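# Press loose glides fully into two office chair bases

## Task

Find the glides on the two office chair bases that are only partly inserted and push each one fully home, so that all ten glides end up clicked in and stay seated; the robot must not fall over or be left tilted at the end, or the task fails.

## Robot and tools

ROBOT. A Rainbow Robotics RB-Y1: a two-wheel differential base with two rear casters, a bending torso (its lower part, the leg, folds at ankle, knee and hip), a head with head_camera (896x504), and two 7-joint arms, each ending in a five-finger hand with a wrist camera (left_wrist_camera, right_wrist_camera, both 504x504). The base is 0.58 m wide, sticks out 0.10 m ahead of the drive axle and 0.57 m behind it, and needs a 0.58 m radius to spin in place. It cannot drive sideways. The chair bases sit on the floor, so reaching the glides means lowering the chest and leaning.

FRAMES. All positions are in metres. Base frame: origin on the floor between the drive wheels, x forward, y to the left, z up. The chest, left_hand and right_hand readings use this frame; a hand reading is the hand point, 0.045 m in front of the palm, whose +z runs along straight fingers and +y out of the palm. The odometry frame is the base frame where the scene began; base_odometry counts only wheel turns (slip looks like travel), heading in rad, positive to the left.

move. One action per call. Allowed combinations: base, joints, or both, each optionally with min_time_s; or target, optionally with min_time_s. Extra keys: cameras (list of head_camera, left_wrist_camera, right_wrist_camera or all; [] for none; default is all only for a call with no action) and blocking (default true: returns when everything is at rest; false returns in about 0.5 s while motion continues). A call with no action just reports state and images.
- base: a single object {x_m_s, turn_rad_s, for_s}. These are velocities, not a place: forward speed in m/s (0.005 to 1.5 in magnitude, or 0; negative backs up), turning rate in rad/s, positive left (0.02 to 1.509 in magnitude, or 0), held for for_s seconds (0.1 to 5), then braked. Omitted velocities are 0. Acceleration is about 0.4 m/s² (turns 0.5 rad/s²), so travel is roughly speed × time, or acceleration × time² for short commands; the base can keep coasting up to about 3 s.
- joints: an object mapping joint names to absolute targets. Body joints are in rad: torso_squat_rad 0..1.2 (higher lowers a level chest), torso_shift_rad -0.3..0.6 (hips forward), torso_pitch_rad -0.2..1.4 (positive bows forward), torso_yaw_rad -1.5..1.5 (positive left; lift both arms outward 0.2 rad or more first), head_pan_rad ±0.523 (left positive), head_tilt_rad -0.35..1.57 (positive looks down). Arm joints per side: shoulder_pitch ±2.356 (negative swings forward and up), shoulder_roll (left 0..3.141, right -3.141..0; away from the body), shoulder_yaw ±2.094, elbow -2.617..0.01 (negative bends), forearm_roll ±3.141, wrist_pitch -1.57..1.919, hand_roll ±2.705. Hand keys (little, ring, middle, index, thumb_turn, thumb_bend) run -1 closed to +1 open; force_limit (-1..1, about 0 to 10 N, thumb 15 N) and speed (-0.96..1) are settings. Torso combinations are also capped: squat+shift ≤ 1.52; squat−shift+pitch ≤ 1.57; shift+0.5 pitch−0.4 squat ≤ 0.7; shift+0.3 pitch−0.5 squat ≤ 0.39; breaking one leaves the torso off_target.
- target: an absolute pose for one hand: side ("left" or "right"), x, y, z in base-frame metres (-3 to 3) and quat_wxyz in the same form the hand readings print. The arm follows a curved path; split long moves into short steps. It is rejected if another move is still running.
- min_time_s: 0.1 to 8 s, the minimum duration of the arm, head and torso motions in that action.

wait {seconds 0..10, cameras}: lets time pass, returning early once earlier moves settle. stop {cameras}: brakes all running motions. zoom_image {camera, region [x0, y0, x1, y1]} in pixels of that camera's latest image, at most 504x504, origin top-left. show_instructions shows reference pages. finished_scene {scene: 1} ends the scene permanently; the glides must stay seated without the robot.

READING RESULTS. The "move" line reads done, or the worst status among motions. Per-part statuses: done, moving, off_target (resting short, possibly still pushing), time_out (often blocked), contact_stop (torso met strong resistance), limit_stop_at_<name> (built-in limit or self-collision guard), not_followed (arm command held back to avoid arm-on-arm contact), torque_fault, limit_stop_at_motor_heat. Hand target results: reached (within 10 mm and 2 degrees), short (with the distance), refused (with reason). If a call is refused or an unrequested stop occurs, the remaining move, wait and finished_scene calls of that reply are skipped. on_its_own lists what the robot did unbidden. lidar_m: 12 distances, 30-degree sectors counter-clockwise from straight ahead (4th left, 7th behind, 10th right), seen only at 0.23 m height; "-" means nothing. motor_effort: wheel load in percent, peak in brackets; at rest under about 30 is normal. Wrist force and torque are raw, offset readings on the hand axes; compare changes, not absolute values, to judge a push. Joint and external torques, motor temperatures and finger loads (N) and stopped_by words are also reported.

AVOID. Tipping: fast bending or rising with arms extended, driving into furniture, the upper body catching on an edge while wheels push. Pushing hard enough on a glide or chair to slide or tilt the robot. Letting the two arms collide or press each other (can end the scene). Contact torque reaching joint limits (torque fault: a 10 s freeze). Long stretched or stalled arms that heat motors (80 °C brakes the arm). Wheels stalled against something switch off for 2 s. Knocking the chairs over or hitting them hard.

Each tool is called after "Emit:" by a JSON object that holds its "method" and its "body".

Reference images:

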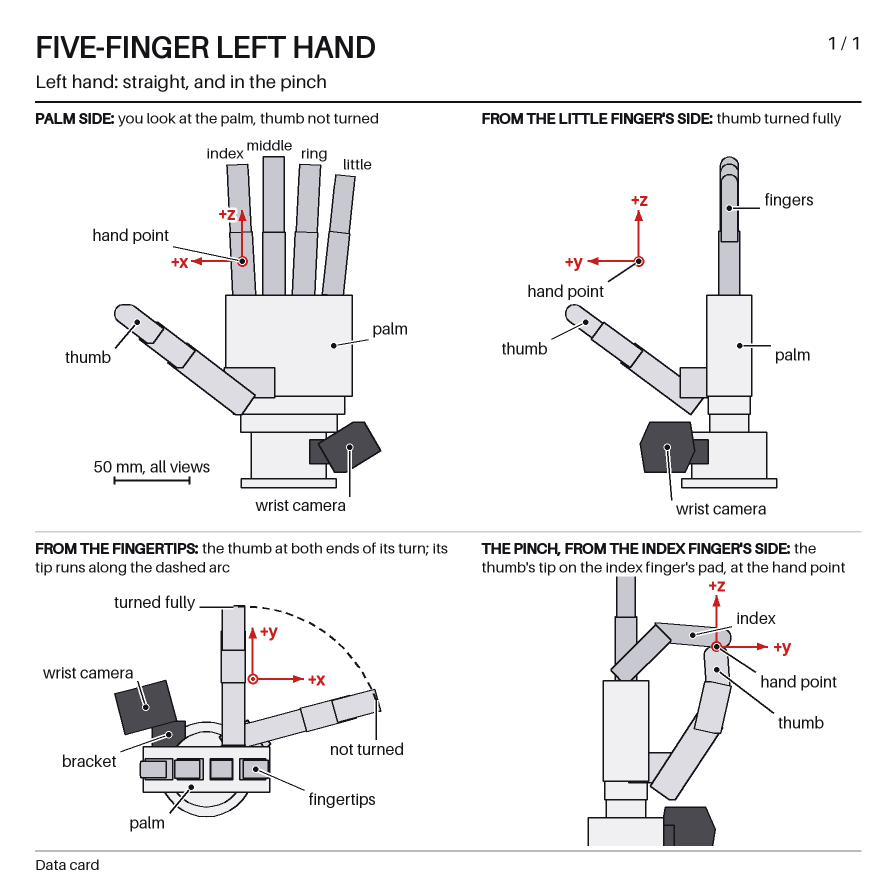

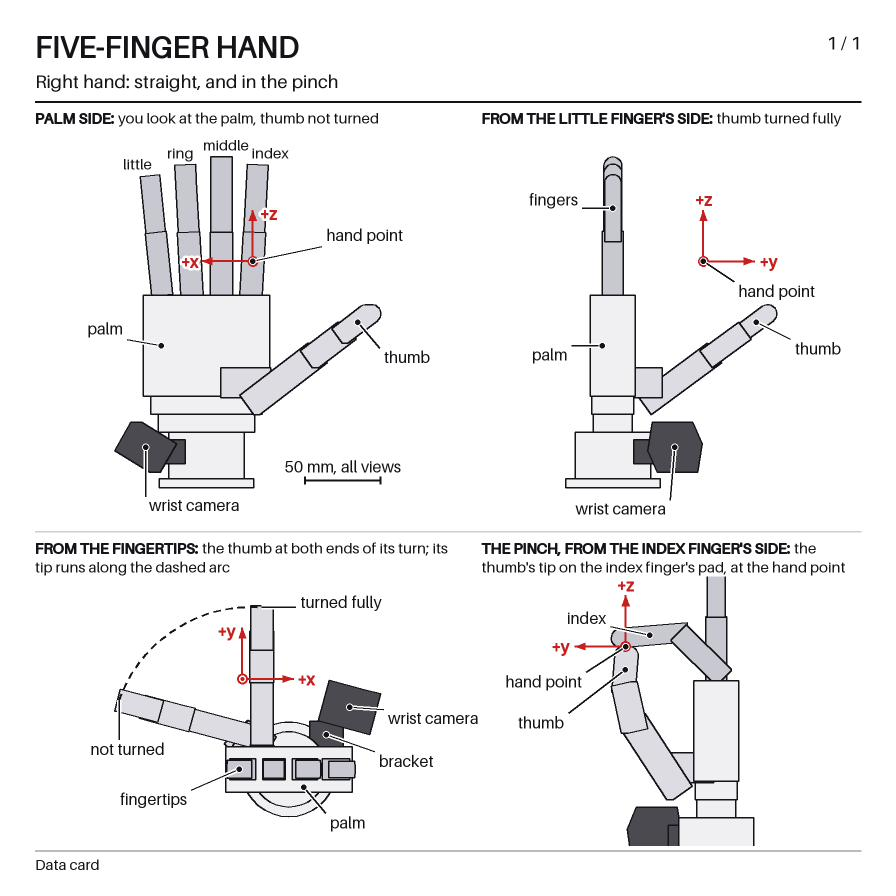

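## Session

Emit:
{"method": "move", "body": {}}

Scene clock: 0.00 s.
Joint torques (N m): no reading
External joint torques (N m): no reading
Motor temperatures (°C): left_arm=[33 37 36 34 42 37 38] | right_arm=[30 30 36 31 36 42 37]
Wrist force (N): no reading
Wrist torque (N m): no reading
Wrist force, peak (N): no reading
base_odometry: x=+0.000 y=+0.000 heading=+0.000
lidar_m: 4.74 1.51 2.48 2.46 1.88 1.55 1.49 1.64 2.29 2.27 2.49 1.42
base_status: not commanded
joint_positions: torso_squat_rad=+0.350 torso_shift_rad=+0.000 torso_pitch_rad=+0.000 torso_yaw_rad=+0.000 left_shoulder_pitch_rad=-0.019 left_shoulder_roll_rad=+0.029 left_shoulder_yaw_rad=+0.005 left_elbow_rad=-0.279 left_forearm_roll_rad=-0.003 left_wrist_pitch_rad=+0.017 left_hand_roll_rad=-0.011 right_shoulder_pitch_rad=+0.017 right_shoulder_roll_rad=-0.033 right_shoulder_yaw_rad=-0.046 right_elbow_rad=-0.292 right_forearm_roll_rad=+0.036 right_wrist_pitch_rad=+0.044 right_hand_roll_rad=+0.006 head_pan_rad=+0.000 head_tilt_rad=+0.400 left_hand_little=+1.000 left_hand_ring=+1.000 left_hand_middle=+1.000 left_hand_index=+1.000 left_hand_thumb_turn=+1.000 left_hand_thumb_bend=+1.000 left_hand_force_limit=+0.000 left_hand_speed=-0.800 right_hand_little=+1.000 right_hand_ring=+1.000 right_hand_middle=+1.000 right_hand_index=+1.000 right_hand_thumb_turn=+1.000 right_hand_thumb_bend=+1.000 right_hand_force_limit=+0.000 right_hand_speed=-0.800
joint_status: not commanded
wheel_motors_off: 0
left_hand_stopped_by: target,target,target,target,target,target
right_hand_stopped_by: target,target,target,target,target,target
left_little_load_n: 0.0
left_ring_load_n: 0.0
left_middle_load_n: 0.0
left_index_load_n: 0.0
left_thumb_bend_load_n: 0.0
left_thumb_turn_load_n: 0.0
right_little_load_n: 0.5
right_ring_load_n: 0.0
right_middle_load_n: 0.0
right_index_load_n: 0.0
right_thumb_bend_load_n: 0.0
right_thumb_turn_load_n: 0.0
motor_effort: left_wheel=+2 right_wheel=-1
chest: x=-0.2280 y=+0.0003 z=+1.2475 quat_wxyz=(+1.000, +0.000, +0.000, +0.000) (m; base frame)
left_hand: x=-0.1281 y=+0.2134 z=+0.5151 quat_wxyz=(+0.110, -0.694, +0.707, -0.088) (m; base frame)
right_hand: x=-0.1564 y=-0.2234 z=+0.5125 quat_wxyz=(+0.065, -0.700, +0.704, -0.098) (m; base frame)
pictures: head_camera, left_wrist_camera, right_wrist_camera

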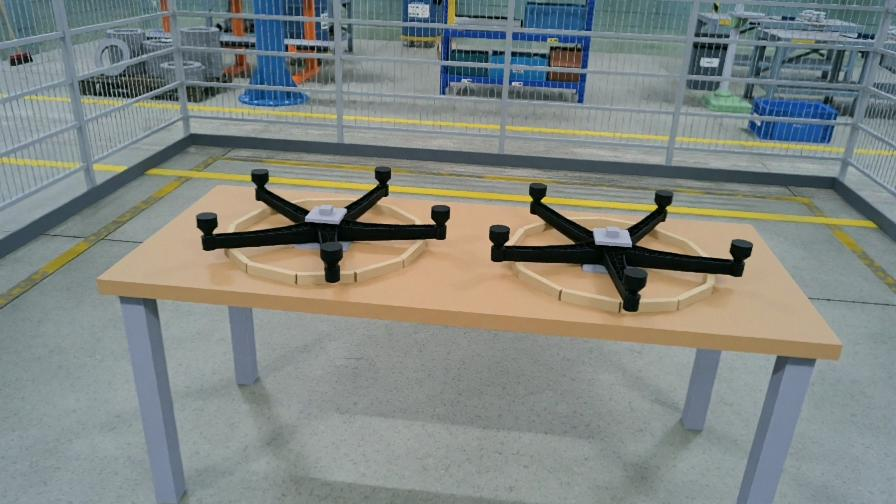

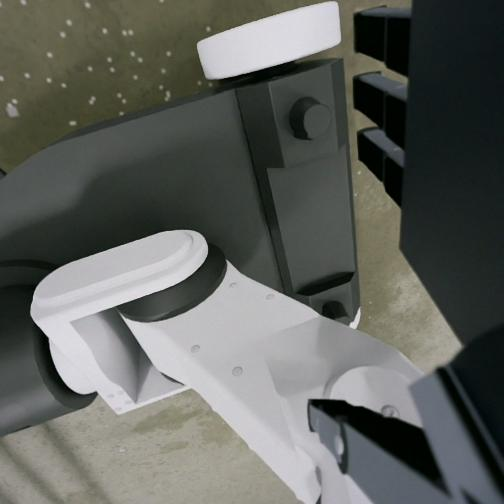

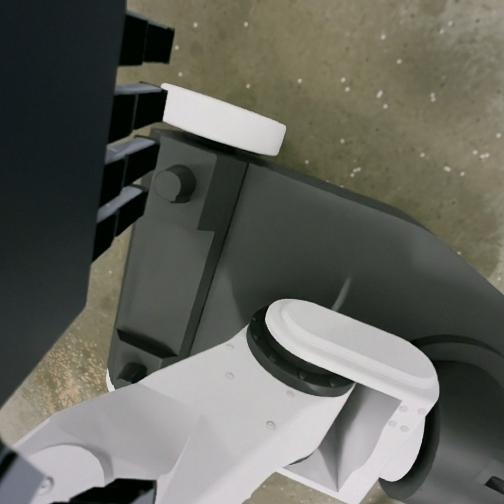

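Emit:
{"method": "zoom_image", "body": {"camera": "head_camera", "region": [180, 150, 460, 300]}}

Emit:
{"method": "zoom_image", "body": {"camera": "head_camera", "region": [480, 165, 760, 325]}}

Scaled by 1.800 from the camera's 896x504 image, which has a finer 1280x720 frame.

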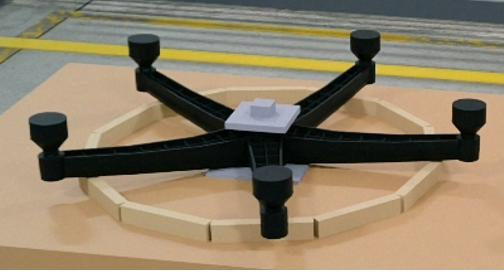

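Scaled by 1.800 from the camera's 896x504 image, which has a finer 1280x720 frame.

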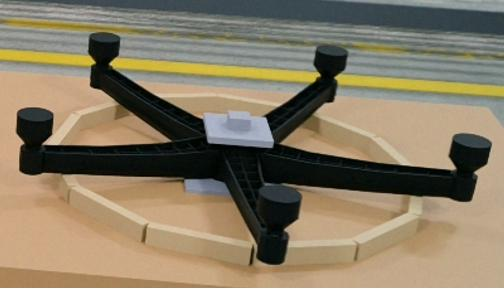

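Emit:
{"method": "move", "body": {"base": {"turn_rad_s": 0.3, "for_s": 0.5}, "joints": {"head_tilt_rad": 0.7}}}

Emit:
{"method": "move", "body": {"base": {"x_m_s": 0.35, "for_s": 1.7}}}

Emit:
{"method": "move", "body": {"base": {"turn_rad_s": -0.3, "for_s": 0.95}, "cameras": ["head_camera"]}}

Scene clock: 2.83 s.
Joint torques (N m): left_arm=[-3.68 -0.19 0.1 -1.72 -0.17 -0.68 -0.06] | right_arm=[-2.57 -1.1 -0.48 -1.45 0.13 -0.43 0.07]
External joint torques (N m): left_arm=[-0.33 -1.06 0.01 0.11 -0.19 -0.08 -0.06] | right_arm=[-0.13 0.36 -0.37 0.03 0.08 0.05 0.07]
Wrist force (N): left_arm=[0.0 3.2 5.6] | right_arm=[5.7 7.4 9.8]
Wrist torque (N m): left_arm=[0.03 0.28 -0.01] | right_arm=[0.61 -1.39 0.71]
Wrist force, peak (N): left_arm=[-0.1 3.2 5.7] | right_arm=[5.9 7.6 10.2]
move: done
base_odometry: x=+0.000 y=+0.000 heading=+0.124
lidar_m: 2.02 1.52 2.46 2.46 1.90 1.48 1.51 1.75 2.28 2.28 1.43 1.41
base_status: done (sent for 0.5 of 0.5 s)
joint_positions: torso_squat_rad=+0.350 torso_shift_rad=+0.000 torso_pitch_rad=+0.000 torso_yaw_rad=+0.000 left_shoulder_pitch_rad=-0.019 left_shoulder_roll_rad=+0.029 left_shoulder_yaw_rad=+0.005 left_elbow_rad=-0.279 left_forearm_roll_rad=-0.003 left_wrist_pitch_rad=+0.017 left_hand_roll_rad=-0.011 right_shoulder_pitch_rad=+0.017 right_shoulder_roll_rad=-0.033 right_shoulder_yaw_rad=-0.046 right_elbow_rad=-0.292 right_forearm_roll_rad=+0.036 right_wrist_pitch_rad=+0.044 right_hand_roll_rad=+0.006 head_pan_rad=+0.000 head_tilt_rad=+0.700 left_hand_little=+1.000 left_hand_ring=+1.000 left_hand_middle=+1.000 left_hand_index=+1.000 left_hand_thumb_turn=+1.000 left_hand_thumb_bend=+1.000 left_hand_force_limit=+0.000 left_hand_speed=-0.800 right_hand_little=+1.000 right_hand_ring=+1.000 right_hand_middle=+1.000 right_hand_index=+1.000 right_hand_thumb_turn=+1.000 right_hand_thumb_bend=+1.000 right_hand_force_limit=+0.000 right_hand_speed=-0.800
joint_status: all done
wheel_motors_off: 0
left_hand_stopped_by: target,target,target,target,target,target
right_hand_stopped_by: target,target,target,target,target,target
left_little_load_n: 0.0
left_ring_load_n: 0.0
left_middle_load_n: 0.0
left_index_load_n: 0.0
left_thumb_bend_load_n: 0.0
left_thumb_turn_load_n: 0.0
right_little_load_n: 0.0
right_ring_load_n: 0.0
right_middle_load_n: 0.0
right_index_load_n: 0.0
right_thumb_bend_load_n: 0.0
right_thumb_turn_load_n: 0.0
motor_effort: left_wheel=-2(19) right_wheel=+2(33)
chest: x=-0.2280 y=+0.0002 z=+1.2475 quat_wxyz=(+1.000, +0.000, +0.000, +0.000) (m; base frame)
left_hand: x=-0.1281 y=+0.2134 z=+0.5151 quat_wxyz=(+0.110, -0.694, +0.707, -0.088) (m; base frame)
right_hand: x=-0.1564 y=-0.2234 z=+0.5125 quat_wxyz=(+0.065, -0.700, +0.704, -0.098) (m; base frame)
pictures: none

Scene clock: 5.93 s.
Joint torques (N m): left_arm=[-3.85 0.09 0.4 -1.66 -0.08 -0.36 -0.17] | right_arm=[-2.1 -1.11 -0.44 -1.38 0.12 -0.43 0]
External joint torques (N m): left_arm=[-0.51 -0.78 0.31 0.17 -0.1 0.25 -0.17] | right_arm=[0.34 0.35 -0.33 0.1 0.06 0.04 0]
Wrist force (N): left_arm=[0.0 3.2 5.6] | right_arm=[5.6 7.3 9.4]
Wrist torque (N m): left_arm=[0.03 0.29 -0.02] | right_arm=[0.56 -1.39 0.70]
Wrist force, peak (N): left_arm=[-0.1 3.6 5.6] | right_arm=[6.1 7.5 10.2]
move: done
base_odometry: x=+0.590 y=+0.074 heading=+0.125
lidar_m: 1.43 0.97 2.29 2.29 2.38 2.14 2.07 2.41 2.44 2.44 1.06 4.17
base_status: done (sent for 1.7 of 1.7 s)
joint_positions: torso_squat_rad=+0.350 torso_shift_rad=+0.000 torso_pitch_rad=+0.000 torso_yaw_rad=+0.000 left_shoulder_pitch_rad=-0.019 left_shoulder_roll_rad=+0.029 left_shoulder_yaw_rad=+0.005 left_elbow_rad=-0.279 left_forearm_roll_rad=-0.003 left_wrist_pitch_rad=+0.017 left_hand_roll_rad=-0.011 right_shoulder_pitch_rad=+0.017 right_shoulder_roll_rad=-0.033 right_shoulder_yaw_rad=-0.046 right_elbow_rad=-0.292 right_forearm_roll_rad=+0.036 right_wrist_pitch_rad=+0.044 right_hand_roll_rad=+0.006 head_pan_rad=+0.000 head_tilt_rad=+0.700 left_hand_little=+1.000 left_hand_ring=+1.000 left_hand_middle=+1.000 left_hand_index=+1.000 left_hand_thumb_turn=+1.000 left_hand_thumb_bend=+1.000 left_hand_force_limit=+0.000 left_hand_speed=-0.800 right_hand_little=+1.000 right_hand_ring=+1.000 right_hand_middle=+1.000 right_hand_index=+1.000 right_hand_thumb_turn=+1.000 right_hand_thumb_bend=+1.000 right_hand_force_limit=+0.000 right_hand_speed=-0.800
joint_status: not commanded
wheel_motors_off: 0
left_hand_stopped_by: target,target,target,target,target,target
right_hand_stopped_by: target,target,target,target,target,target
left_little_load_n: 0.0
left_ring_load_n: 0.5
left_middle_load_n: 0.0
left_index_load_n: 0.0
left_thumb_bend_load_n: 0.0
left_thumb_turn_load_n: 0.0
right_little_load_n: 0.0
right_ring_load_n: 0.0
right_middle_load_n: 0.0
right_index_load_n: 0.0
right_thumb_bend_load_n: 0.0
right_thumb_turn_load_n: 0.0
motor_effort: left_wheel=+4(28) right_wheel=-7(42)
chest: x=-0.2279 y=+0.0002 z=+1.2475 quat_wxyz=(+1.000, +0.000, +0.000, +0.000) (m; base frame)
left_hand: x=-0.1280 y=+0.2134 z=+0.5151 quat_wxyz=(+0.110, -0.694, +0.707, -0.088) (m; base frame)
right_hand: x=-0.1564 y=-0.2234 z=+0.5125 quat_wxyz=(+0.065, -0.700, +0.704, -0.098) (m; base frame)
pictures: none

Scene clock: 7.87 s.
Joint torques (N m): left_arm=[-3.62 0.26 0.22 -1.83 0 -0.52 -0.11] | right_arm=[-2.24 -1.25 -0.16 -1.51 0.09 -0.35 0.06]
External joint torques (N m): left_arm=[-0.28 -0.6 0.13 0 -0.03 0.09 -0.11] | right_arm=[0.2 0.22 -0.05 -0.03 0.04 0.12 0.06]
Wrist force (N): left_arm=[-0.1 3.2 5.4] | right_arm=[5.9 7.0 9.8]
Wrist torque (N m): left_arm=[0.04 0.29 -0.03] | right_arm=[0.51 -1.42 0.70]
Wrist force, peak (N): left_arm=[0.1 3.3 5.6] | right_arm=[6.0 7.1 10.4]
move: done
base_odometry: x=+0.590 y=+0.074 heading=-0.164
lidar_m: 4.16 1.00 0.97 2.30 2.40 2.22 2.07 2.15 2.55 2.44 1.07 1.51
base_status: done (sent for 0.97 of 0.97 s)
joint_positions: torso_squat_rad=+0.350 torso_shift_rad=+0.000 torso_pitch_rad=+0.000 torso_yaw_rad=+0.000 left_shoulder_pitch_rad=-0.019 left_shoulder_roll_rad=+0.029 left_shoulder_yaw_rad=+0.005 left_elbow_rad=-0.279 left_forearm_roll_rad=-0.003 left_wrist_pitch_rad=+0.017 left_hand_roll_rad=-0.011 right_shoulder_pitch_rad=+0.017 right_shoulder_roll_rad=-0.033 right_shoulder_yaw_rad=-0.046 right_elbow_rad=-0.292 right_forearm_roll_rad=+0.036 right_wrist_pitch_rad=+0.044 right_hand_roll_rad=+0.006 head_pan_rad=+0.000 head_tilt_rad=+0.700 left_hand_little=+1.000 left_hand_ring=+1.000 left_hand_middle=+1.000 left_hand_index=+1.000 left_hand_thumb_turn=+1.000 left_hand_thumb_bend=+1.000 left_hand_force_limit=+0.000 left_hand_speed=-0.800 right_hand_little=+1.000 right_hand_ring=+1.000 right_hand_middle=+1.000 right_hand_index=+1.000 right_hand_thumb_turn=+1.000 right_hand_thumb_bend=+1.000 right_hand_force_limit=+0.000 right_hand_speed=-0.800
joint_status: not commanded
wheel_motors_off: 0
left_hand_stopped_by: target,target,target,target,target,target
right_hand_stopped_by: target,target,target,target,target,target
left_little_load_n: 0.0
left_ring_load_n: 0.0
left_middle_load_n: 0.0
left_index_load_n: 0.0
left_thumb_bend_load_n: 0.0
left_thumb_turn_load_n: 0.0
right_little_load_n: 0.0
right_ring_load_n: 0.0
right_middle_load_n: 0.0
right_index_load_n: 0.0
right_thumb_bend_load_n: 0.0
right_thumb_turn_load_n: 0.0
motor_effort: left_wheel=+4(24) right_wheel=-1(45)
chest: x=-0.2279 y=+0.0003 z=+1.2475 quat_wxyz=(+1.000, +0.000, +0.000, +0.000) (m; base frame)
left_hand: x=-0.1280 y=+0.2134 z=+0.5151 quat_wxyz=(+0.110, -0.694, +0.707, -0.088) (m; base frame)
right_hand: x=-0.1564 y=-0.2234 z=+0.5125 quat_wxyz=(+0.065, -0.700, +0.704, -0.098) (m; base frame)
pictures: head_camera

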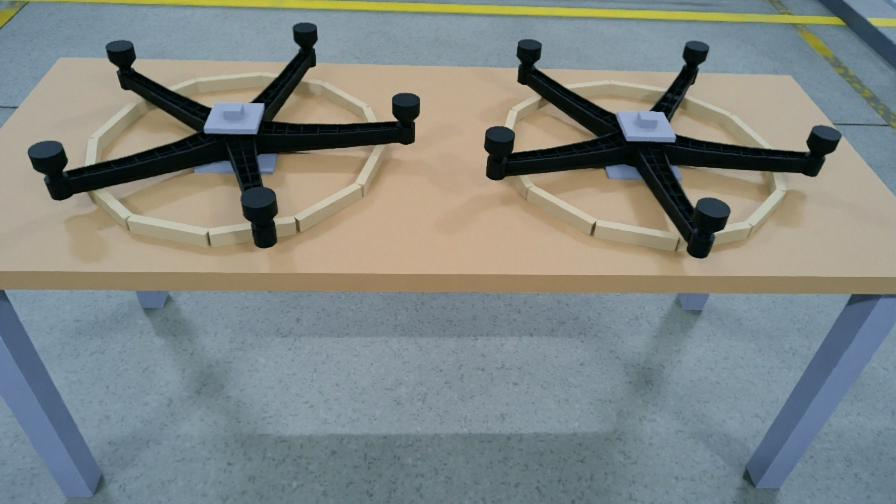

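Emit:
{"method": "zoom_image", "body": {"camera": "head_camera", "region": [10, 10, 230, 230]}}

Emit:
{"method": "zoom_image", "body": {"camera": "head_camera", "region": [220, 10, 440, 260]}}

Emit:
{"method": "zoom_image", "body": {"camera": "head_camera", "region": [470, 20, 670, 220]}}

Emit:
{"method": "zoom_image", "body": {"camera": "head_camera", "region": [650, 30, 860, 270]}}

Scaled by 2.291 from the camera's 896x504 image, which has a finer 1280x720 frame.

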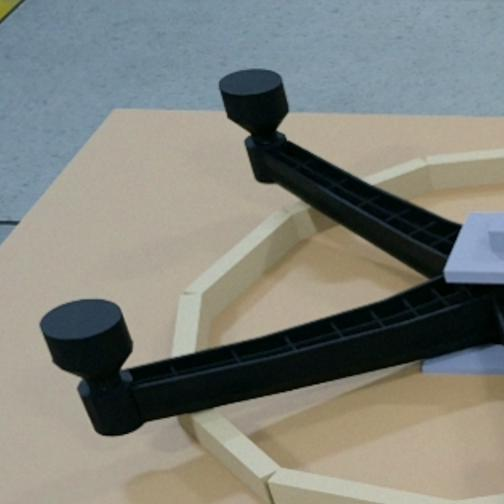

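Scaled by 2.016 from the camera's 896x504 image, which has a finer 1280x720 frame.

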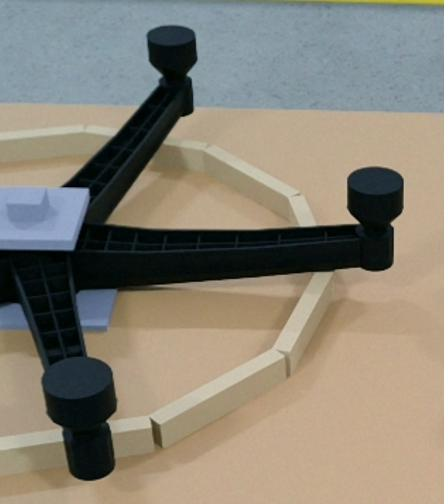

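Scaled by 2.520 from the camera's 896x504 image, which has a finer 1280x720 frame.

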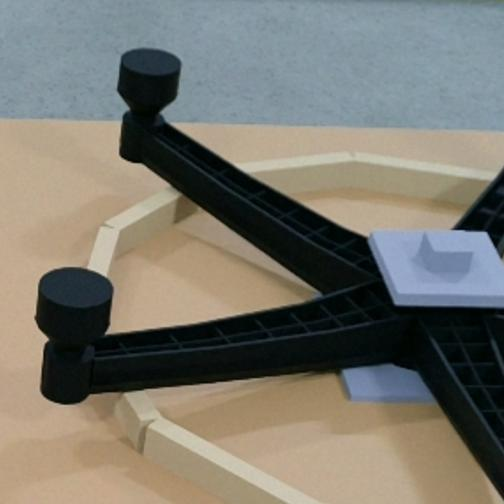

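Scaled by 2.100 from the camera's 896x504 image, which has a finer 1280x720 frame.

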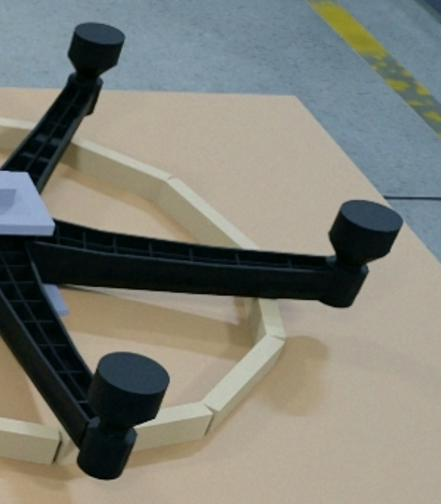

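Emit:
{"method": "move", "body": {"joints": {"left_hand_little": -1, "left_hand_ring": -1, "left_hand_middle": -1, "left_hand_index": -1, "right_hand_little": -1, "right_hand_ring": -1, "right_hand_middle": -1, "right_hand_index": -1}, "blocking": false}}

Emit:
{"method": "move", "body": {"joints": {"left_shoulder_pitch_rad": -0.3, "left_shoulder_roll_rad": 0.4, "left_elbow_rad": -1.9, "right_shoulder_pitch_rad": -0.3, "right_shoulder_roll_rad": -0.4, "right_elbow_rad": -1.9}, "min_time_s": 2}}

Emit:
{"method": "move", "body": {"target": {"side": "left", "x": 0.2, "y": 0.35, "z": 1.1, "quat_wxyz": [0, -0.7071, 0.7071, 0]}, "min_time_s": 2}}

Emit:
{"method": "move", "body": {"target": {"side": "right", "x": 0.2, "y": -0.35, "z": 1.1, "quat_wxyz": [0, -0.7071, 0.7071, 0]}, "min_time_s": 2, "cameras": ["all"]}}

Scene clock: 10.70 s.
Joint torques (N m): left_arm=[-3.85 -0.1 0.29 -1.66 0.09 -0.45 -0.03] | right_arm=[-2.12 -1.22 -0.49 -1.5 0.14 -0.4 0.06]
External joint torques (N m): left_arm=[-0.51 -0.96 0.2 0.16 0.06 0.15 -0.03] | right_arm=[0.32 0.24 -0.37 -0.03 0.09 0.06 0.06]
Wrist force (N): left_arm=[-0.2 3.3 5.5] | right_arm=[5.7 7.1 9.9]
Wrist torque (N m): left_arm=[0.06 0.31 -0.03] | right_arm=[0.52 -1.40 0.72]
Wrist force, peak (N): left_arm=[0.0 3.3 5.7] | right_arm=[6.2 7.4 10.2]
move: moving
base_odometry: x=+0.590 y=+0.074 heading=-0.164
lidar_m: 4.17 0.99 0.96 2.30 2.38 2.21 2.07 2.15 2.55 2.43 1.07 1.49
base_status: not commanded
joint_positions: torso_squat_rad=+0.350 torso_shift_rad=+0.000 torso_pitch_rad=+0.000 torso_yaw_rad=+0.000 left_shoulder_pitch_rad=-0.019 left_shoulder_roll_rad=+0.029 left_shoulder_yaw_rad=+0.005 left_elbow_rad=-0.279 left_forearm_roll_rad=-0.003 left_wrist_pitch_rad=+0.017 left_hand_roll_rad=-0.011 right_shoulder_pitch_rad=+0.017 right_shoulder_roll_rad=-0.033 right_shoulder_yaw_rad=-0.046 right_elbow_rad=-0.292 right_forearm_roll_rad=+0.036 right_wrist_pitch_rad=+0.044 right_hand_roll_rad=+0.006 head_pan_rad=+0.000 head_tilt_rad=+0.700 left_hand_little=+0.761 left_hand_ring=+0.761 left_hand_middle=+0.761 left_hand_index=+0.761 left_hand_thumb_turn=+1.000 left_hand_thumb_bend=+1.000 left_hand_force_limit=+0.000 left_hand_speed=-0.800 right_hand_little=+0.761 right_hand_ring=+0.761 right_hand_middle=+0.761 right_hand_index=+0.761 right_hand_thumb_turn=+1.000 right_hand_thumb_bend=+1.000 right_hand_force_limit=+0.000 right_hand_speed=-0.800
joint_status: left_hand_little moving; left_hand_ring moving; left_hand_middle moving; left_hand_index moving; right_hand_little moving; right_hand_ring moving; right_hand_middle moving; right_hand_index moving
wheel_motors_off: 0
left_hand_stopped_by: moving,moving,moving,moving,target,target
right_hand_stopped_by: moving,moving,moving,moving,target,target
left_little_load_n: 0.0
left_ring_load_n: 0.0
left_middle_load_n: 0.0
left_index_load_n: 0.0
left_thumb_bend_load_n: 0.0
left_thumb_turn_load_n: 0.0
right_little_load_n: 0.0
right_ring_load_n: 0.0
right_middle_load_n: 0.0
right_index_load_n: -0.5
right_thumb_bend_load_n: 0.0
right_thumb_turn_load_n: 0.0
motor_effort: left_wheel=+3(4) right_wheel=-1(2)
chest: x=-0.2279 y=+0.0003 z=+1.2475 quat_wxyz=(+1.000, +0.000, +0.000, +0.000) (m; base frame)
left_hand: x=-0.1280 y=+0.2134 z=+0.5151 quat_wxyz=(+0.110, -0.694, +0.707, -0.088) (m; base frame)
right_hand: x=-0.1564 y=-0.2234 z=+0.5125 quat_wxyz=(+0.065, -0.700, +0.704, -0.098) (m; base frame)
pictures: none

Scene clock: 14.30 s.
Joint torques (N m): left_arm=[-15.86 5.64 4.88 -7.78 -0.1 -1.42 -0.06] | right_arm=[-14.03 -6.68 -4.43 -7.88 0.18 -1.36 0.15]
External joint torques (N m): left_arm=[-1.64 -0.2 0.52 0.3 -0.16 0.01 -0.04] | right_arm=[0.26 0.16 -0.33 0.09 0.02 0.08 0.14]
Wrist force (N): left_arm=[2.0 7.1 -2.6] | right_arm=[4.0 9.9 0.7]
Wrist torque (N m): left_arm=[0.88 -0.04 0.01] | right_arm=[1.17 -1.08 0.77]
Wrist force, peak (N): left_arm=[0.9 8.1 2.9] | right_arm=[5.6 10.4 9.3]
move: done
base_odometry: x=+0.590 y=+0.074 heading=-0.164
lidar_m: 4.16 1.00 0.96 2.30 2.39 2.23 2.05 2.14 2.54 2.44 1.06 1.51
base_status: not commanded
joint_positions: torso_squat_rad=+0.350 torso_shift_rad=+0.000 torso_pitch_rad=+0.000 torso_yaw_rad=+0.000 left_shoulder_pitch_rad=-0.300 left_shoulder_roll_rad=+0.400 left_shoulder_yaw_rad=+0.005 left_elbow_rad=-1.900 left_forearm_roll_rad=-0.003 left_wrist_pitch_rad=+0.017 left_hand_roll_rad=-0.011 right_shoulder_pitch_rad=-0.300 right_shoulder_roll_rad=-0.400 right_shoulder_yaw_rad=-0.046 right_elbow_rad=-1.900 right_forearm_roll_rad=+0.036 right_wrist_pitch_rad=+0.044 right_hand_roll_rad=+0.006 head_pan_rad=+0.000 head_tilt_rad=+0.700 left_hand_little=-1.000 left_hand_ring=-1.000 left_hand_middle=-1.000 left_hand_index=-1.000 left_hand_thumb_turn=+1.000 left_hand_thumb_bend=+1.000 left_hand_force_limit=+0.000 left_hand_speed=-0.800 right_hand_little=-1.000 right_hand_ring=-1.000 right_hand_middle=-1.000 right_hand_index=-1.000 right_hand_thumb_turn=+1.000 right_hand_thumb_bend=+1.000 right_hand_force_limit=+0.000 right_hand_speed=-0.800
joint_status: all done
wheel_motors_off: 0
left_hand_stopped_by: target,target,target,target,target,target
right_hand_stopped_by: target,target,target,target,target,target
left_little_load_n: 0.0
left_ring_load_n: 0.0
left_middle_load_n: 0.0
left_index_load_n: 0.0
left_thumb_bend_load_n: 0.0
left_thumb_turn_load_n: 0.0
right_little_load_n: 0.0
right_ring_load_n: 0.0
right_middle_load_n: 0.0
right_index_load_n: 0.0
right_thumb_bend_load_n: 0.0
right_thumb_turn_load_n: 0.0
motor_effort: left_wheel=+4(5) right_wheel=-1(2)
chest: x=-0.2280 y=+0.0003 z=+1.2475 quat_wxyz=(+1.000, +0.000, +0.000, +0.000) (m; base frame)
left_hand: x=+0.3701 y=+0.2111 z=+1.3024 quat_wxyz=(+0.690, -0.195, +0.440, -0.541) (m; base frame)
right_hand: x=+0.3737 y=-0.2371 z=+1.3051 quat_wxyz=(+0.517, -0.438, +0.207, -0.706) (m; base frame)
pictures: none

Scene clock: 16.63 s.
Joint torques (N m): left_arm=[-23.28 10.01 3.81 -3.76 0.35 -0.06 0.13] | right_arm=[-14.12 -6.98 -4.35 -8.08 0.21 -1.34 0.15]
External joint torques (N m): left_arm=[-2.37 -0.59 -1.48 0.38 0.28 0 0.13] | right_arm=[0.17 -0.14 -0.25 -0.12 0.05 0.1 0.14]
Wrist force (N): left_arm=[0.1 1.9 5.5] | right_arm=[4.2 10.4 0.7]
Wrist torque (N m): left_arm=[-0.01 0.25 0.08] | right_arm=[1.28 -1.12 0.83]
Wrist force, peak (N): left_arm=[1.3 6.9 4.3] | right_arm=[3.9 10.6 0.6]
move: done
base_odometry: x=+0.590 y=+0.074 heading=-0.164
lidar_m: 4.17 0.98 0.97 2.28 2.38 2.23 2.07 2.14 2.55 2.43 1.07 1.51
base_status: not commanded
joint_positions: torso_squat_rad=+0.350 torso_shift_rad=+0.000 torso_pitch_rad=+0.000 torso_yaw_rad=+0.000 left_shoulder_pitch_rad=-1.205 left_shoulder_roll_rad=+0.887 left_shoulder_yaw_rad=-0.500 left_elbow_rad=-0.784 left_forearm_roll_rad=+1.058 left_wrist_pitch_rad=+1.879 left_hand_roll_rad=+0.036 right_shoulder_pitch_rad=-0.300 right_shoulder_roll_rad=-0.400 right_shoulder_yaw_rad=-0.046 right_elbow_rad=-1.900 right_forearm_roll_rad=+0.036 right_wrist_pitch_rad=+0.044 right_hand_roll_rad=+0.006 head_pan_rad=+0.000 head_tilt_rad=+0.700 left_hand_little=-1.000 left_hand_ring=-1.000 left_hand_middle=-1.000 left_hand_index=-1.000 left_hand_thumb_turn=+1.000 left_hand_thumb_bend=+1.000 left_hand_force_limit=+0.000 left_hand_speed=-0.800 right_hand_little=-1.000 right_hand_ring=-1.000 right_hand_middle=-1.000 right_hand_index=-1.000 right_hand_thumb_turn=+1.000 right_hand_thumb_bend=+1.000 right_hand_force_limit=+0.000 right_hand_speed=-0.800
joint_status: all done
wheel_motors_off: 0
left_hand_stopped_by: target,target,target,target,target,target
right_hand_stopped_by: target,target,target,target,target,target
left_little_load_n: 0.0
left_ring_load_n: 0.0
left_middle_load_n: 0.0
left_index_load_n: 0.0
left_thumb_bend_load_n: 0.0
left_thumb_turn_load_n: 0.0
right_little_load_n: 0.0
right_ring_load_n: 0.0
right_middle_load_n: 0.0
right_index_load_n: 0.0
right_thumb_bend_load_n: 0.5
right_thumb_turn_load_n: 0.0
motor_effort: left_wheel=+4(5) right_wheel=-1(2)
chest: x=-0.2280 y=+0.0003 z=+1.2475 quat_wxyz=(+1.000, +0.000, +0.000, +0.000) (m; base frame)
left_hand: x=+0.1997 y=+0.3499 z=+1.0999 quat_wxyz=(+0.001, -0.707, +0.707, -0.001) (m; base frame)
left_hand_status: reached (checked arc, planned for 2.0 s): 0 mm and 0.1 deg off.
right_hand: x=+0.3737 y=-0.2371 z=+1.3051 quat_wxyz=(+0.517, -0.438, +0.207, -0.706) (m; base frame)
pictures: none

Scene clock: 18.97 s.
Joint torques (N m): left_arm=[-23.77 9.55 3.94 -4.16 0.01 -0.12 0.17] | right_arm=[-21.33 -10.58 -4.13 -3.97 0.05 -0.11 -0.07]
External joint torques (N m): left_arm=[-2.86 -1.05 -1.34 -0.02 -0.06 -0.07 0.17] | right_arm=[-0.24 0.52 0.83 0.44 -0.13 -0.08 -0.07]
Wrist force (N): left_arm=[-0.2 1.9 5.6] | right_arm=[5.8 5.9 10.2]
Wrist torque (N m): left_arm=[-0.02 0.31 0.07] | right_arm=[0.38 -1.36 0.68]
Wrist force, peak (N): left_arm=[0.1 1.9 5.7] | right_arm=[5.0 11.0 8.5]
move: done
base_odometry: x=+0.590 y=+0.074 heading=-0.164
lidar_m: 4.18 0.99 0.97 2.30 2.38 2.22 2.06 2.15 2.54 2.45 1.07 1.51
base_status: not commanded
joint_positions: torso_squat_rad=+0.350 torso_shift_rad=+0.000 torso_pitch_rad=+0.000 torso_yaw_rad=+0.000 left_shoulder_pitch_rad=-1.205 left_shoulder_roll_rad=+0.887 left_shoulder_yaw_rad=-0.500 left_elbow_rad=-0.784 left_forearm_roll_rad=+1.058 left_wrist_pitch_rad=+1.879 left_hand_roll_rad=+0.036 right_shoulder_pitch_rad=-1.178 right_shoulder_roll_rad=-0.880 right_shoulder_yaw_rad=+0.438 right_elbow_rad=-0.819 right_forearm_roll_rad=-1.010 right_wrist_pitch_rad=+1.901 right_hand_roll_rad=-0.040 head_pan_rad=+0.000 head_tilt_rad=+0.700 left_hand_little=-1.000 left_hand_ring=-1.000 left_hand_middle=-1.000 left_hand_index=-1.000 left_hand_thumb_turn=+1.000 left_hand_thumb_bend=+1.000 left_hand_force_limit=+0.000 left_hand_speed=-0.800 right_hand_little=-1.000 right_hand_ring=-1.000 right_hand_middle=-1.000 right_hand_index=-1.000 right_hand_thumb_turn=+1.000 right_hand_thumb_bend=+1.000 right_hand_force_limit=+0.000 right_hand_speed=-0.800
joint_status: all done
wheel_motors_off: 0
left_hand_stopped_by: target,target,target,target,target,target
right_hand_stopped_by: target,target,target,target,target,target
left_little_load_n: 0.0
left_ring_load_n: 0.0
left_middle_load_n: 0.0
left_index_load_n: 0.0
left_thumb_bend_load_n: 0.0
left_thumb_turn_load_n: 0.0
right_little_load_n: 0.0
right_ring_load_n: 0.0
right_middle_load_n: 0.0
right_index_load_n: 0.0
right_thumb_bend_load_n: 0.0
right_thumb_turn_load_n: 0.0
motor_effort: left_wheel=+4(5) right_wheel=-1(2)
chest: x=-0.2280 y=+0.0003 z=+1.2475 quat_wxyz=(+1.000, +0.000, +0.000, +0.000) (m; base frame)
left_hand: x=+0.1997 y=+0.3499 z=+1.0999 quat_wxyz=(+0.001, -0.707, +0.707, -0.001) (m; base frame)
right_hand: x=+0.1990 y=-0.3499 z=+1.1001 quat_wxyz=(+0.002, -0.707, +0.707, -0.004) (m; base frame)
right_hand_status: reached (checked arc, planned for 2.0 s): 1 mm and 0.6 deg off.
pictures: head_camera, left_wrist_camera, right_wrist_camera

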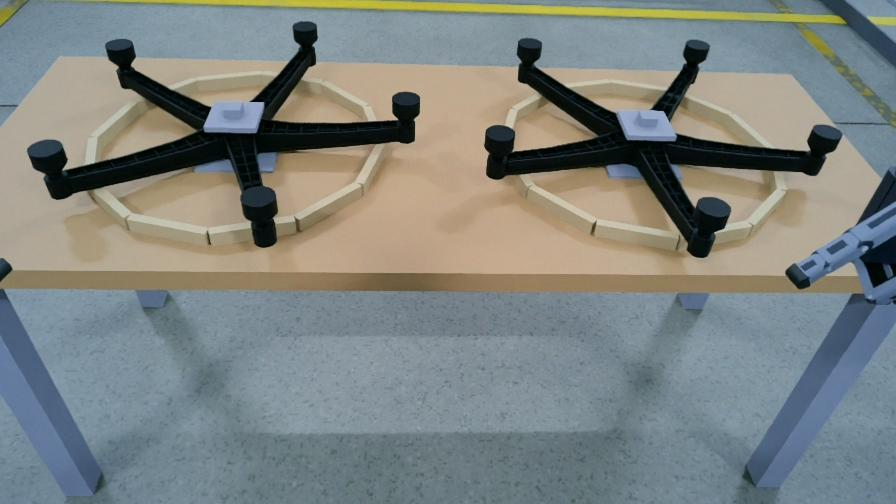

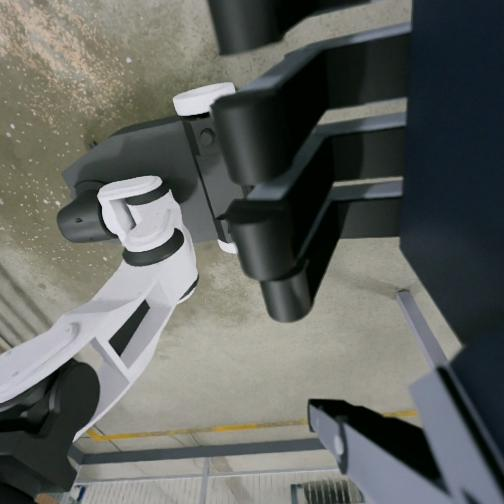

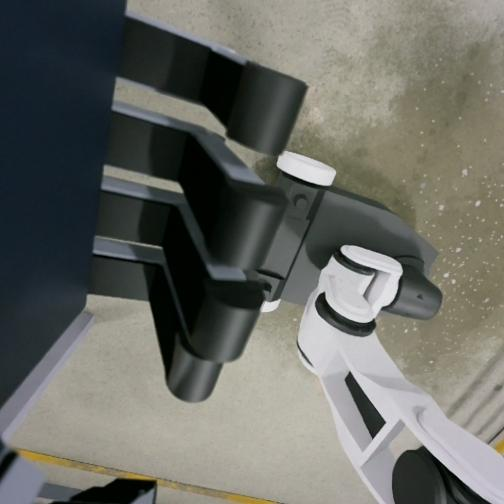

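Emit:
{"method": "move", "body": {"base": {"x_m_s": 0.25, "for_s": 1.4}, "joints": {"head_tilt_rad": 0.9}, "cameras": ["head_camera"]}}

Scene clock: 22.30 s.
Joint torques (N m): left_arm=[-23.93 9.48 4.63 -4.01 0.09 -0.18 0.18] | right_arm=[-21.17 -10.47 -4.67 -3.98 0.13 0.06 -0.06]
External joint torques (N m): left_arm=[-3.03 -1.13 -0.65 0.13 0.02 -0.13 0.18] | right_arm=[-0.07 0.64 0.3 0.43 -0.05 0.08 -0.06]
Wrist force (N): left_arm=[0.1 2.0 5.4] | right_arm=[5.8 5.8 10.1]
Wrist torque (N m): left_arm=[0.00 0.26 0.09] | right_arm=[0.38 -1.35 0.69]
Wrist force, peak (N): left_arm=[0.0 2.3 5.6] | right_arm=[6.0 5.7 10.9]
move: done
base_odometry: x=+0.936 y=+0.017 heading=-0.165
lidar_m: 3.82 1.15 0.76 2.31 2.40 2.58 2.41 2.50 2.55 2.43 0.87 1.22
base_status: done (sent for 1.4 of 1.4 s)
joint_positions: torso_squat_rad=+0.350 torso_shift_rad=+0.000 torso_pitch_rad=+0.000 torso_yaw_rad=+0.000 left_shoulder_pitch_rad=-1.205 left_shoulder_roll_rad=+0.887 left_shoulder_yaw_rad=-0.500 left_elbow_rad=-0.784 left_forearm_roll_rad=+1.058 left_wrist_pitch_rad=+1.879 left_hand_roll_rad=+0.036 right_shoulder_pitch_rad=-1.178 right_shoulder_roll_rad=-0.880 right_shoulder_yaw_rad=+0.438 right_elbow_rad=-0.819 right_forearm_roll_rad=-1.010 right_wrist_pitch_rad=+1.901 right_hand_roll_rad=-0.040 head_pan_rad=+0.000 head_tilt_rad=+0.900 left_hand_little=-1.000 left_hand_ring=-1.000 left_hand_middle=-1.000 left_hand_index=-1.000 left_hand_thumb_turn=+1.000 left_hand_thumb_bend=+1.000 left_hand_force_limit=+0.000 left_hand_speed=-0.800 right_hand_little=-1.000 right_hand_ring=-1.000 right_hand_middle=-1.000 right_hand_index=-1.000 right_hand_thumb_turn=+1.000 right_hand_thumb_bend=+1.000 right_hand_force_limit=+0.000 right_hand_speed=-0.800
joint_status: all done
wheel_motors_off: 0
left_hand_stopped_by: target,target,target,target,target,target
right_hand_stopped_by: target,target,target,target,target,target
left_little_load_n: 0.0
left_ring_load_n: 0.0
left_middle_load_n: 0.0
left_index_load_n: 0.0
left_thumb_bend_load_n: 0.0
left_thumb_turn_load_n: 0.0
right_little_load_n: 0.0
right_ring_load_n: 0.0
right_middle_load_n: 0.0
right_index_load_n: 0.0
right_thumb_bend_load_n: 0.0
right_thumb_turn_load_n: 0.0
motor_effort: left_wheel=-3(29) right_wheel=+1(40)
chest: x=-0.2279 y=+0.0003 z=+1.2475 quat_wxyz=(+1.000, +0.000, +0.000, +0.000) (m; base frame)
left_hand: x=+0.1998 y=+0.3499 z=+1.0999 quat_wxyz=(+0.001, -0.707, +0.707, +0.000) (m; base frame)
right_hand: x=+0.1991 y=-0.3499 z=+1.1000 quat_wxyz=(+0.002, -0.707, +0.707, -0.004) (m; base frame)
pictures: head_camera

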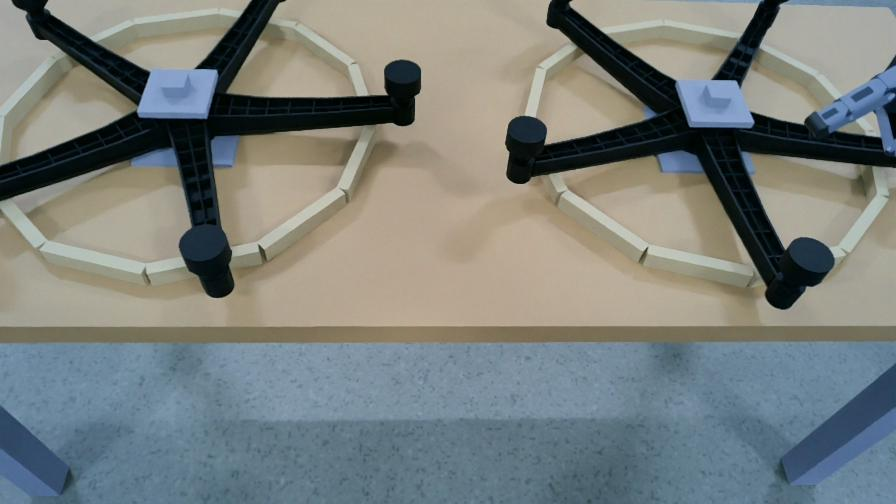

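Emit:
{"method": "move", "body": {"base": {"turn_rad_s": -0.15, "for_s": 0.4}}}

Emit:
{"method": "move", "body": {"base": {"x_m_s": 0.15, "for_s": 1.3}, "cameras": ["head_camera"]}}

Scene clock: 24.47 s.
Joint torques (N m): left_arm=[-23.6 10.04 4.18 -4.45 -0.01 -0.1 0.02] | right_arm=[-21.33 -10.47 -4.56 -4.07 0.1 -0.04 -0.09]
External joint torques (N m): left_arm=[-2.69 -0.56 -1.1 -0.32 -0.08 -0.05 0.02] | right_arm=[-0.24 0.64 0.4 0.34 -0.07 -0.01 -0.09]
Wrist force (N): left_arm=[0.1 1.9 5.7] | right_arm=[5.6 5.7 10.4]
Wrist torque (N m): left_arm=[-0.04 0.27 0.08] | right_arm=[0.30 -1.35 0.64]
Wrist force, peak (N): left_arm=[-0.1 2.0 5.7] | right_arm=[6.2 5.8 10.6]
move: done
base_odometry: x=+0.936 y=+0.017 heading=-0.224
lidar_m: 3.81 1.15 0.76 2.29 2.36 2.67 2.41 2.48 2.58 2.43 0.88 1.21
base_status: done (sent for 0.4 of 0.4 s)
joint_positions: torso_squat_rad=+0.350 torso_shift_rad=+0.000 torso_pitch_rad=+0.000 torso_yaw_rad=+0.000 left_shoulder_pitch_rad=-1.205 left_shoulder_roll_rad=+0.887 left_shoulder_yaw_rad=-0.500 left_elbow_rad=-0.784 left_forearm_roll_rad=+1.058 left_wrist_pitch_rad=+1.879 left_hand_roll_rad=+0.036 right_shoulder_pitch_rad=-1.178 right_shoulder_roll_rad=-0.880 right_shoulder_yaw_rad=+0.438 right_elbow_rad=-0.819 right_forearm_roll_rad=-1.010 right_wrist_pitch_rad=+1.901 right_hand_roll_rad=-0.040 head_pan_rad=+0.000 head_tilt_rad=+0.900 left_hand_little=-1.000 left_hand_ring=-1.000 left_hand_middle=-1.000 left_hand_index=-1.000 left_hand_thumb_turn=+1.000 left_hand_thumb_bend=+1.000 left_hand_force_limit=+0.000 left_hand_speed=-0.800 right_hand_little=-1.000 right_hand_ring=-1.000 right_hand_middle=-1.000 right_hand_index=-1.000 right_hand_thumb_turn=+1.000 right_hand_thumb_bend=+1.000 right_hand_force_limit=+0.000 right_hand_speed=-0.800
joint_status: not commanded
wheel_motors_off: 0
left_hand_stopped_by: target,target,target,target,target,target
right_hand_stopped_by: target,target,target,target,target,target
left_little_load_n: 0.0
left_ring_load_n: 0.0
left_middle_load_n: 0.0
left_index_load_n: 0.5
left_thumb_bend_load_n: 0.0
left_thumb_turn_load_n: 0.0
right_little_load_n: 0.0
right_ring_load_n: 0.0
right_middle_load_n: 0.0
right_index_load_n: 0.0
right_thumb_bend_load_n: 0.0
right_thumb_turn_load_n: 0.0
motor_effort: left_wheel=+2(29) right_wheel=-15(46)
chest: x=-0.2279 y=+0.0003 z=+1.2475 quat_wxyz=(+1.000, +0.000, +0.000, +0.000) (m; base frame)
left_hand: x=+0.1998 y=+0.3499 z=+1.0999 quat_wxyz=(+0.001, -0.707, +0.707, +0.000) (m; base frame)
right_hand: x=+0.1991 y=-0.3499 z=+1.1000 quat_wxyz=(+0.002, -0.707, +0.707, -0.004) (m; base frame)
pictures: none

Scene clock: 26.83 s.
Joint torques (N m): left_arm=[-23.7 10.05 4.2 -4.43 0.22 -0.06 0.03] | right_arm=[-21.2 -10.54 -4.61 -4.1 0 0.01 -0.05]
External joint torques (N m): left_arm=[-2.8 -0.55 -1.09 -0.29 0.15 -0.01 0.03] | right_arm=[-0.11 0.56 0.35 0.31 -0.18 0.04 -0.05]
Wrist force (N): left_arm=[0.1 1.8 5.5] | right_arm=[6.0 5.8 10.2]
Wrist torque (N m): left_arm=[-0.03 0.27 0.08] | right_arm=[0.36 -1.41 0.70]
Wrist force, peak (N): left_arm=[0.0 1.7 5.8] | right_arm=[6.4 6.1 10.5]
move: done
base_odometry: x=+1.126 y=-0.027 heading=-0.224
lidar_m: 3.62 3.70 1.00 0.71 2.37 2.79 2.59 2.67 2.57 0.82 0.81 1.09
base_status: done (sent for 1.3 of 1.3 s)
joint_positions: torso_squat_rad=+0.350 torso_shift_rad=+0.000 torso_pitch_rad=+0.000 torso_yaw_rad=+0.000 left_shoulder_pitch_rad=-1.205 left_shoulder_roll_rad=+0.887 left_shoulder_yaw_rad=-0.500 left_elbow_rad=-0.784 left_forearm_roll_rad=+1.058 left_wrist_pitch_rad=+1.879 left_hand_roll_rad=+0.036 right_shoulder_pitch_rad=-1.178 right_shoulder_roll_rad=-0.880 right_shoulder_yaw_rad=+0.438 right_elbow_rad=-0.819 right_forearm_roll_rad=-1.010 right_wrist_pitch_rad=+1.901 right_hand_roll_rad=-0.040 head_pan_rad=+0.000 head_tilt_rad=+0.900 left_hand_little=-1.000 left_hand_ring=-1.000 left_hand_middle=-1.000 left_hand_index=-1.000 left_hand_thumb_turn=+1.000 left_hand_thumb_bend=+1.000 left_hand_force_limit=+0.000 left_hand_speed=-0.800 right_hand_little=-1.000 right_hand_ring=-1.000 right_hand_middle=-1.000 right_hand_index=-1.000 right_hand_thumb_turn=+1.000 right_hand_thumb_bend=+1.000 right_hand_force_limit=+0.000 right_hand_speed=-0.800
joint_status: not commanded
wheel_motors_off: 0
left_hand_stopped_by: target,target,target,target,target,target
right_hand_stopped_by: target,target,target,target,target,target
left_little_load_n: 0.0
left_ring_load_n: 0.0
left_middle_load_n: 0.0
left_index_load_n: 0.5
left_thumb_bend_load_n: 0.0
left_thumb_turn_load_n: 0.0
right_little_load_n: 0.0
right_ring_load_n: 0.0
right_middle_load_n: 0.0
right_index_load_n: 0.0
right_thumb_bend_load_n: 0.0
right_thumb_turn_load_n: 0.0
motor_effort: left_wheel=-3(24) right_wheel=+4(42)
chest: x=-0.2279 y=+0.0003 z=+1.2475 quat_wxyz=(+1.000, +0.000, +0.000, +0.000) (m; base frame)
left_hand: x=+0.1998 y=+0.3499 z=+1.0999 quat_wxyz=(+0.001, -0.707, +0.707, +0.000) (m; base frame)
right_hand: x=+0.1991 y=-0.3499 z=+1.1000 quat_wxyz=(+0.002, -0.707, +0.707, -0.004) (m; base frame)
pictures: head_camera

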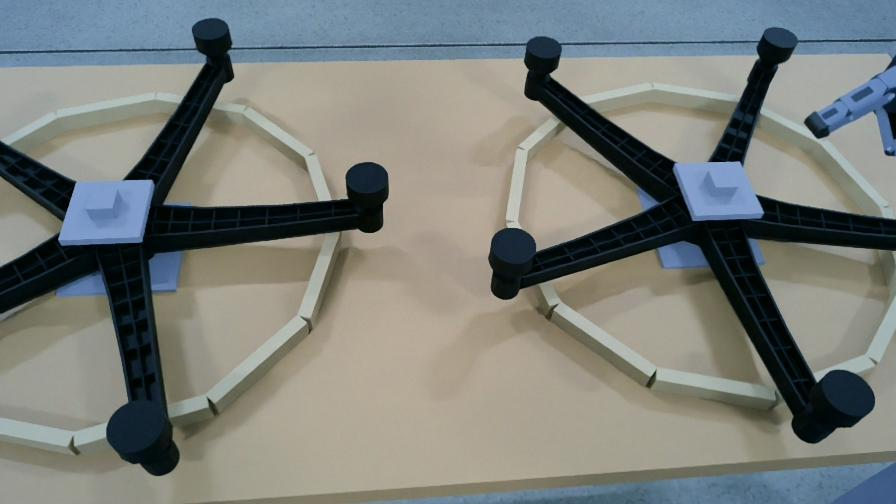

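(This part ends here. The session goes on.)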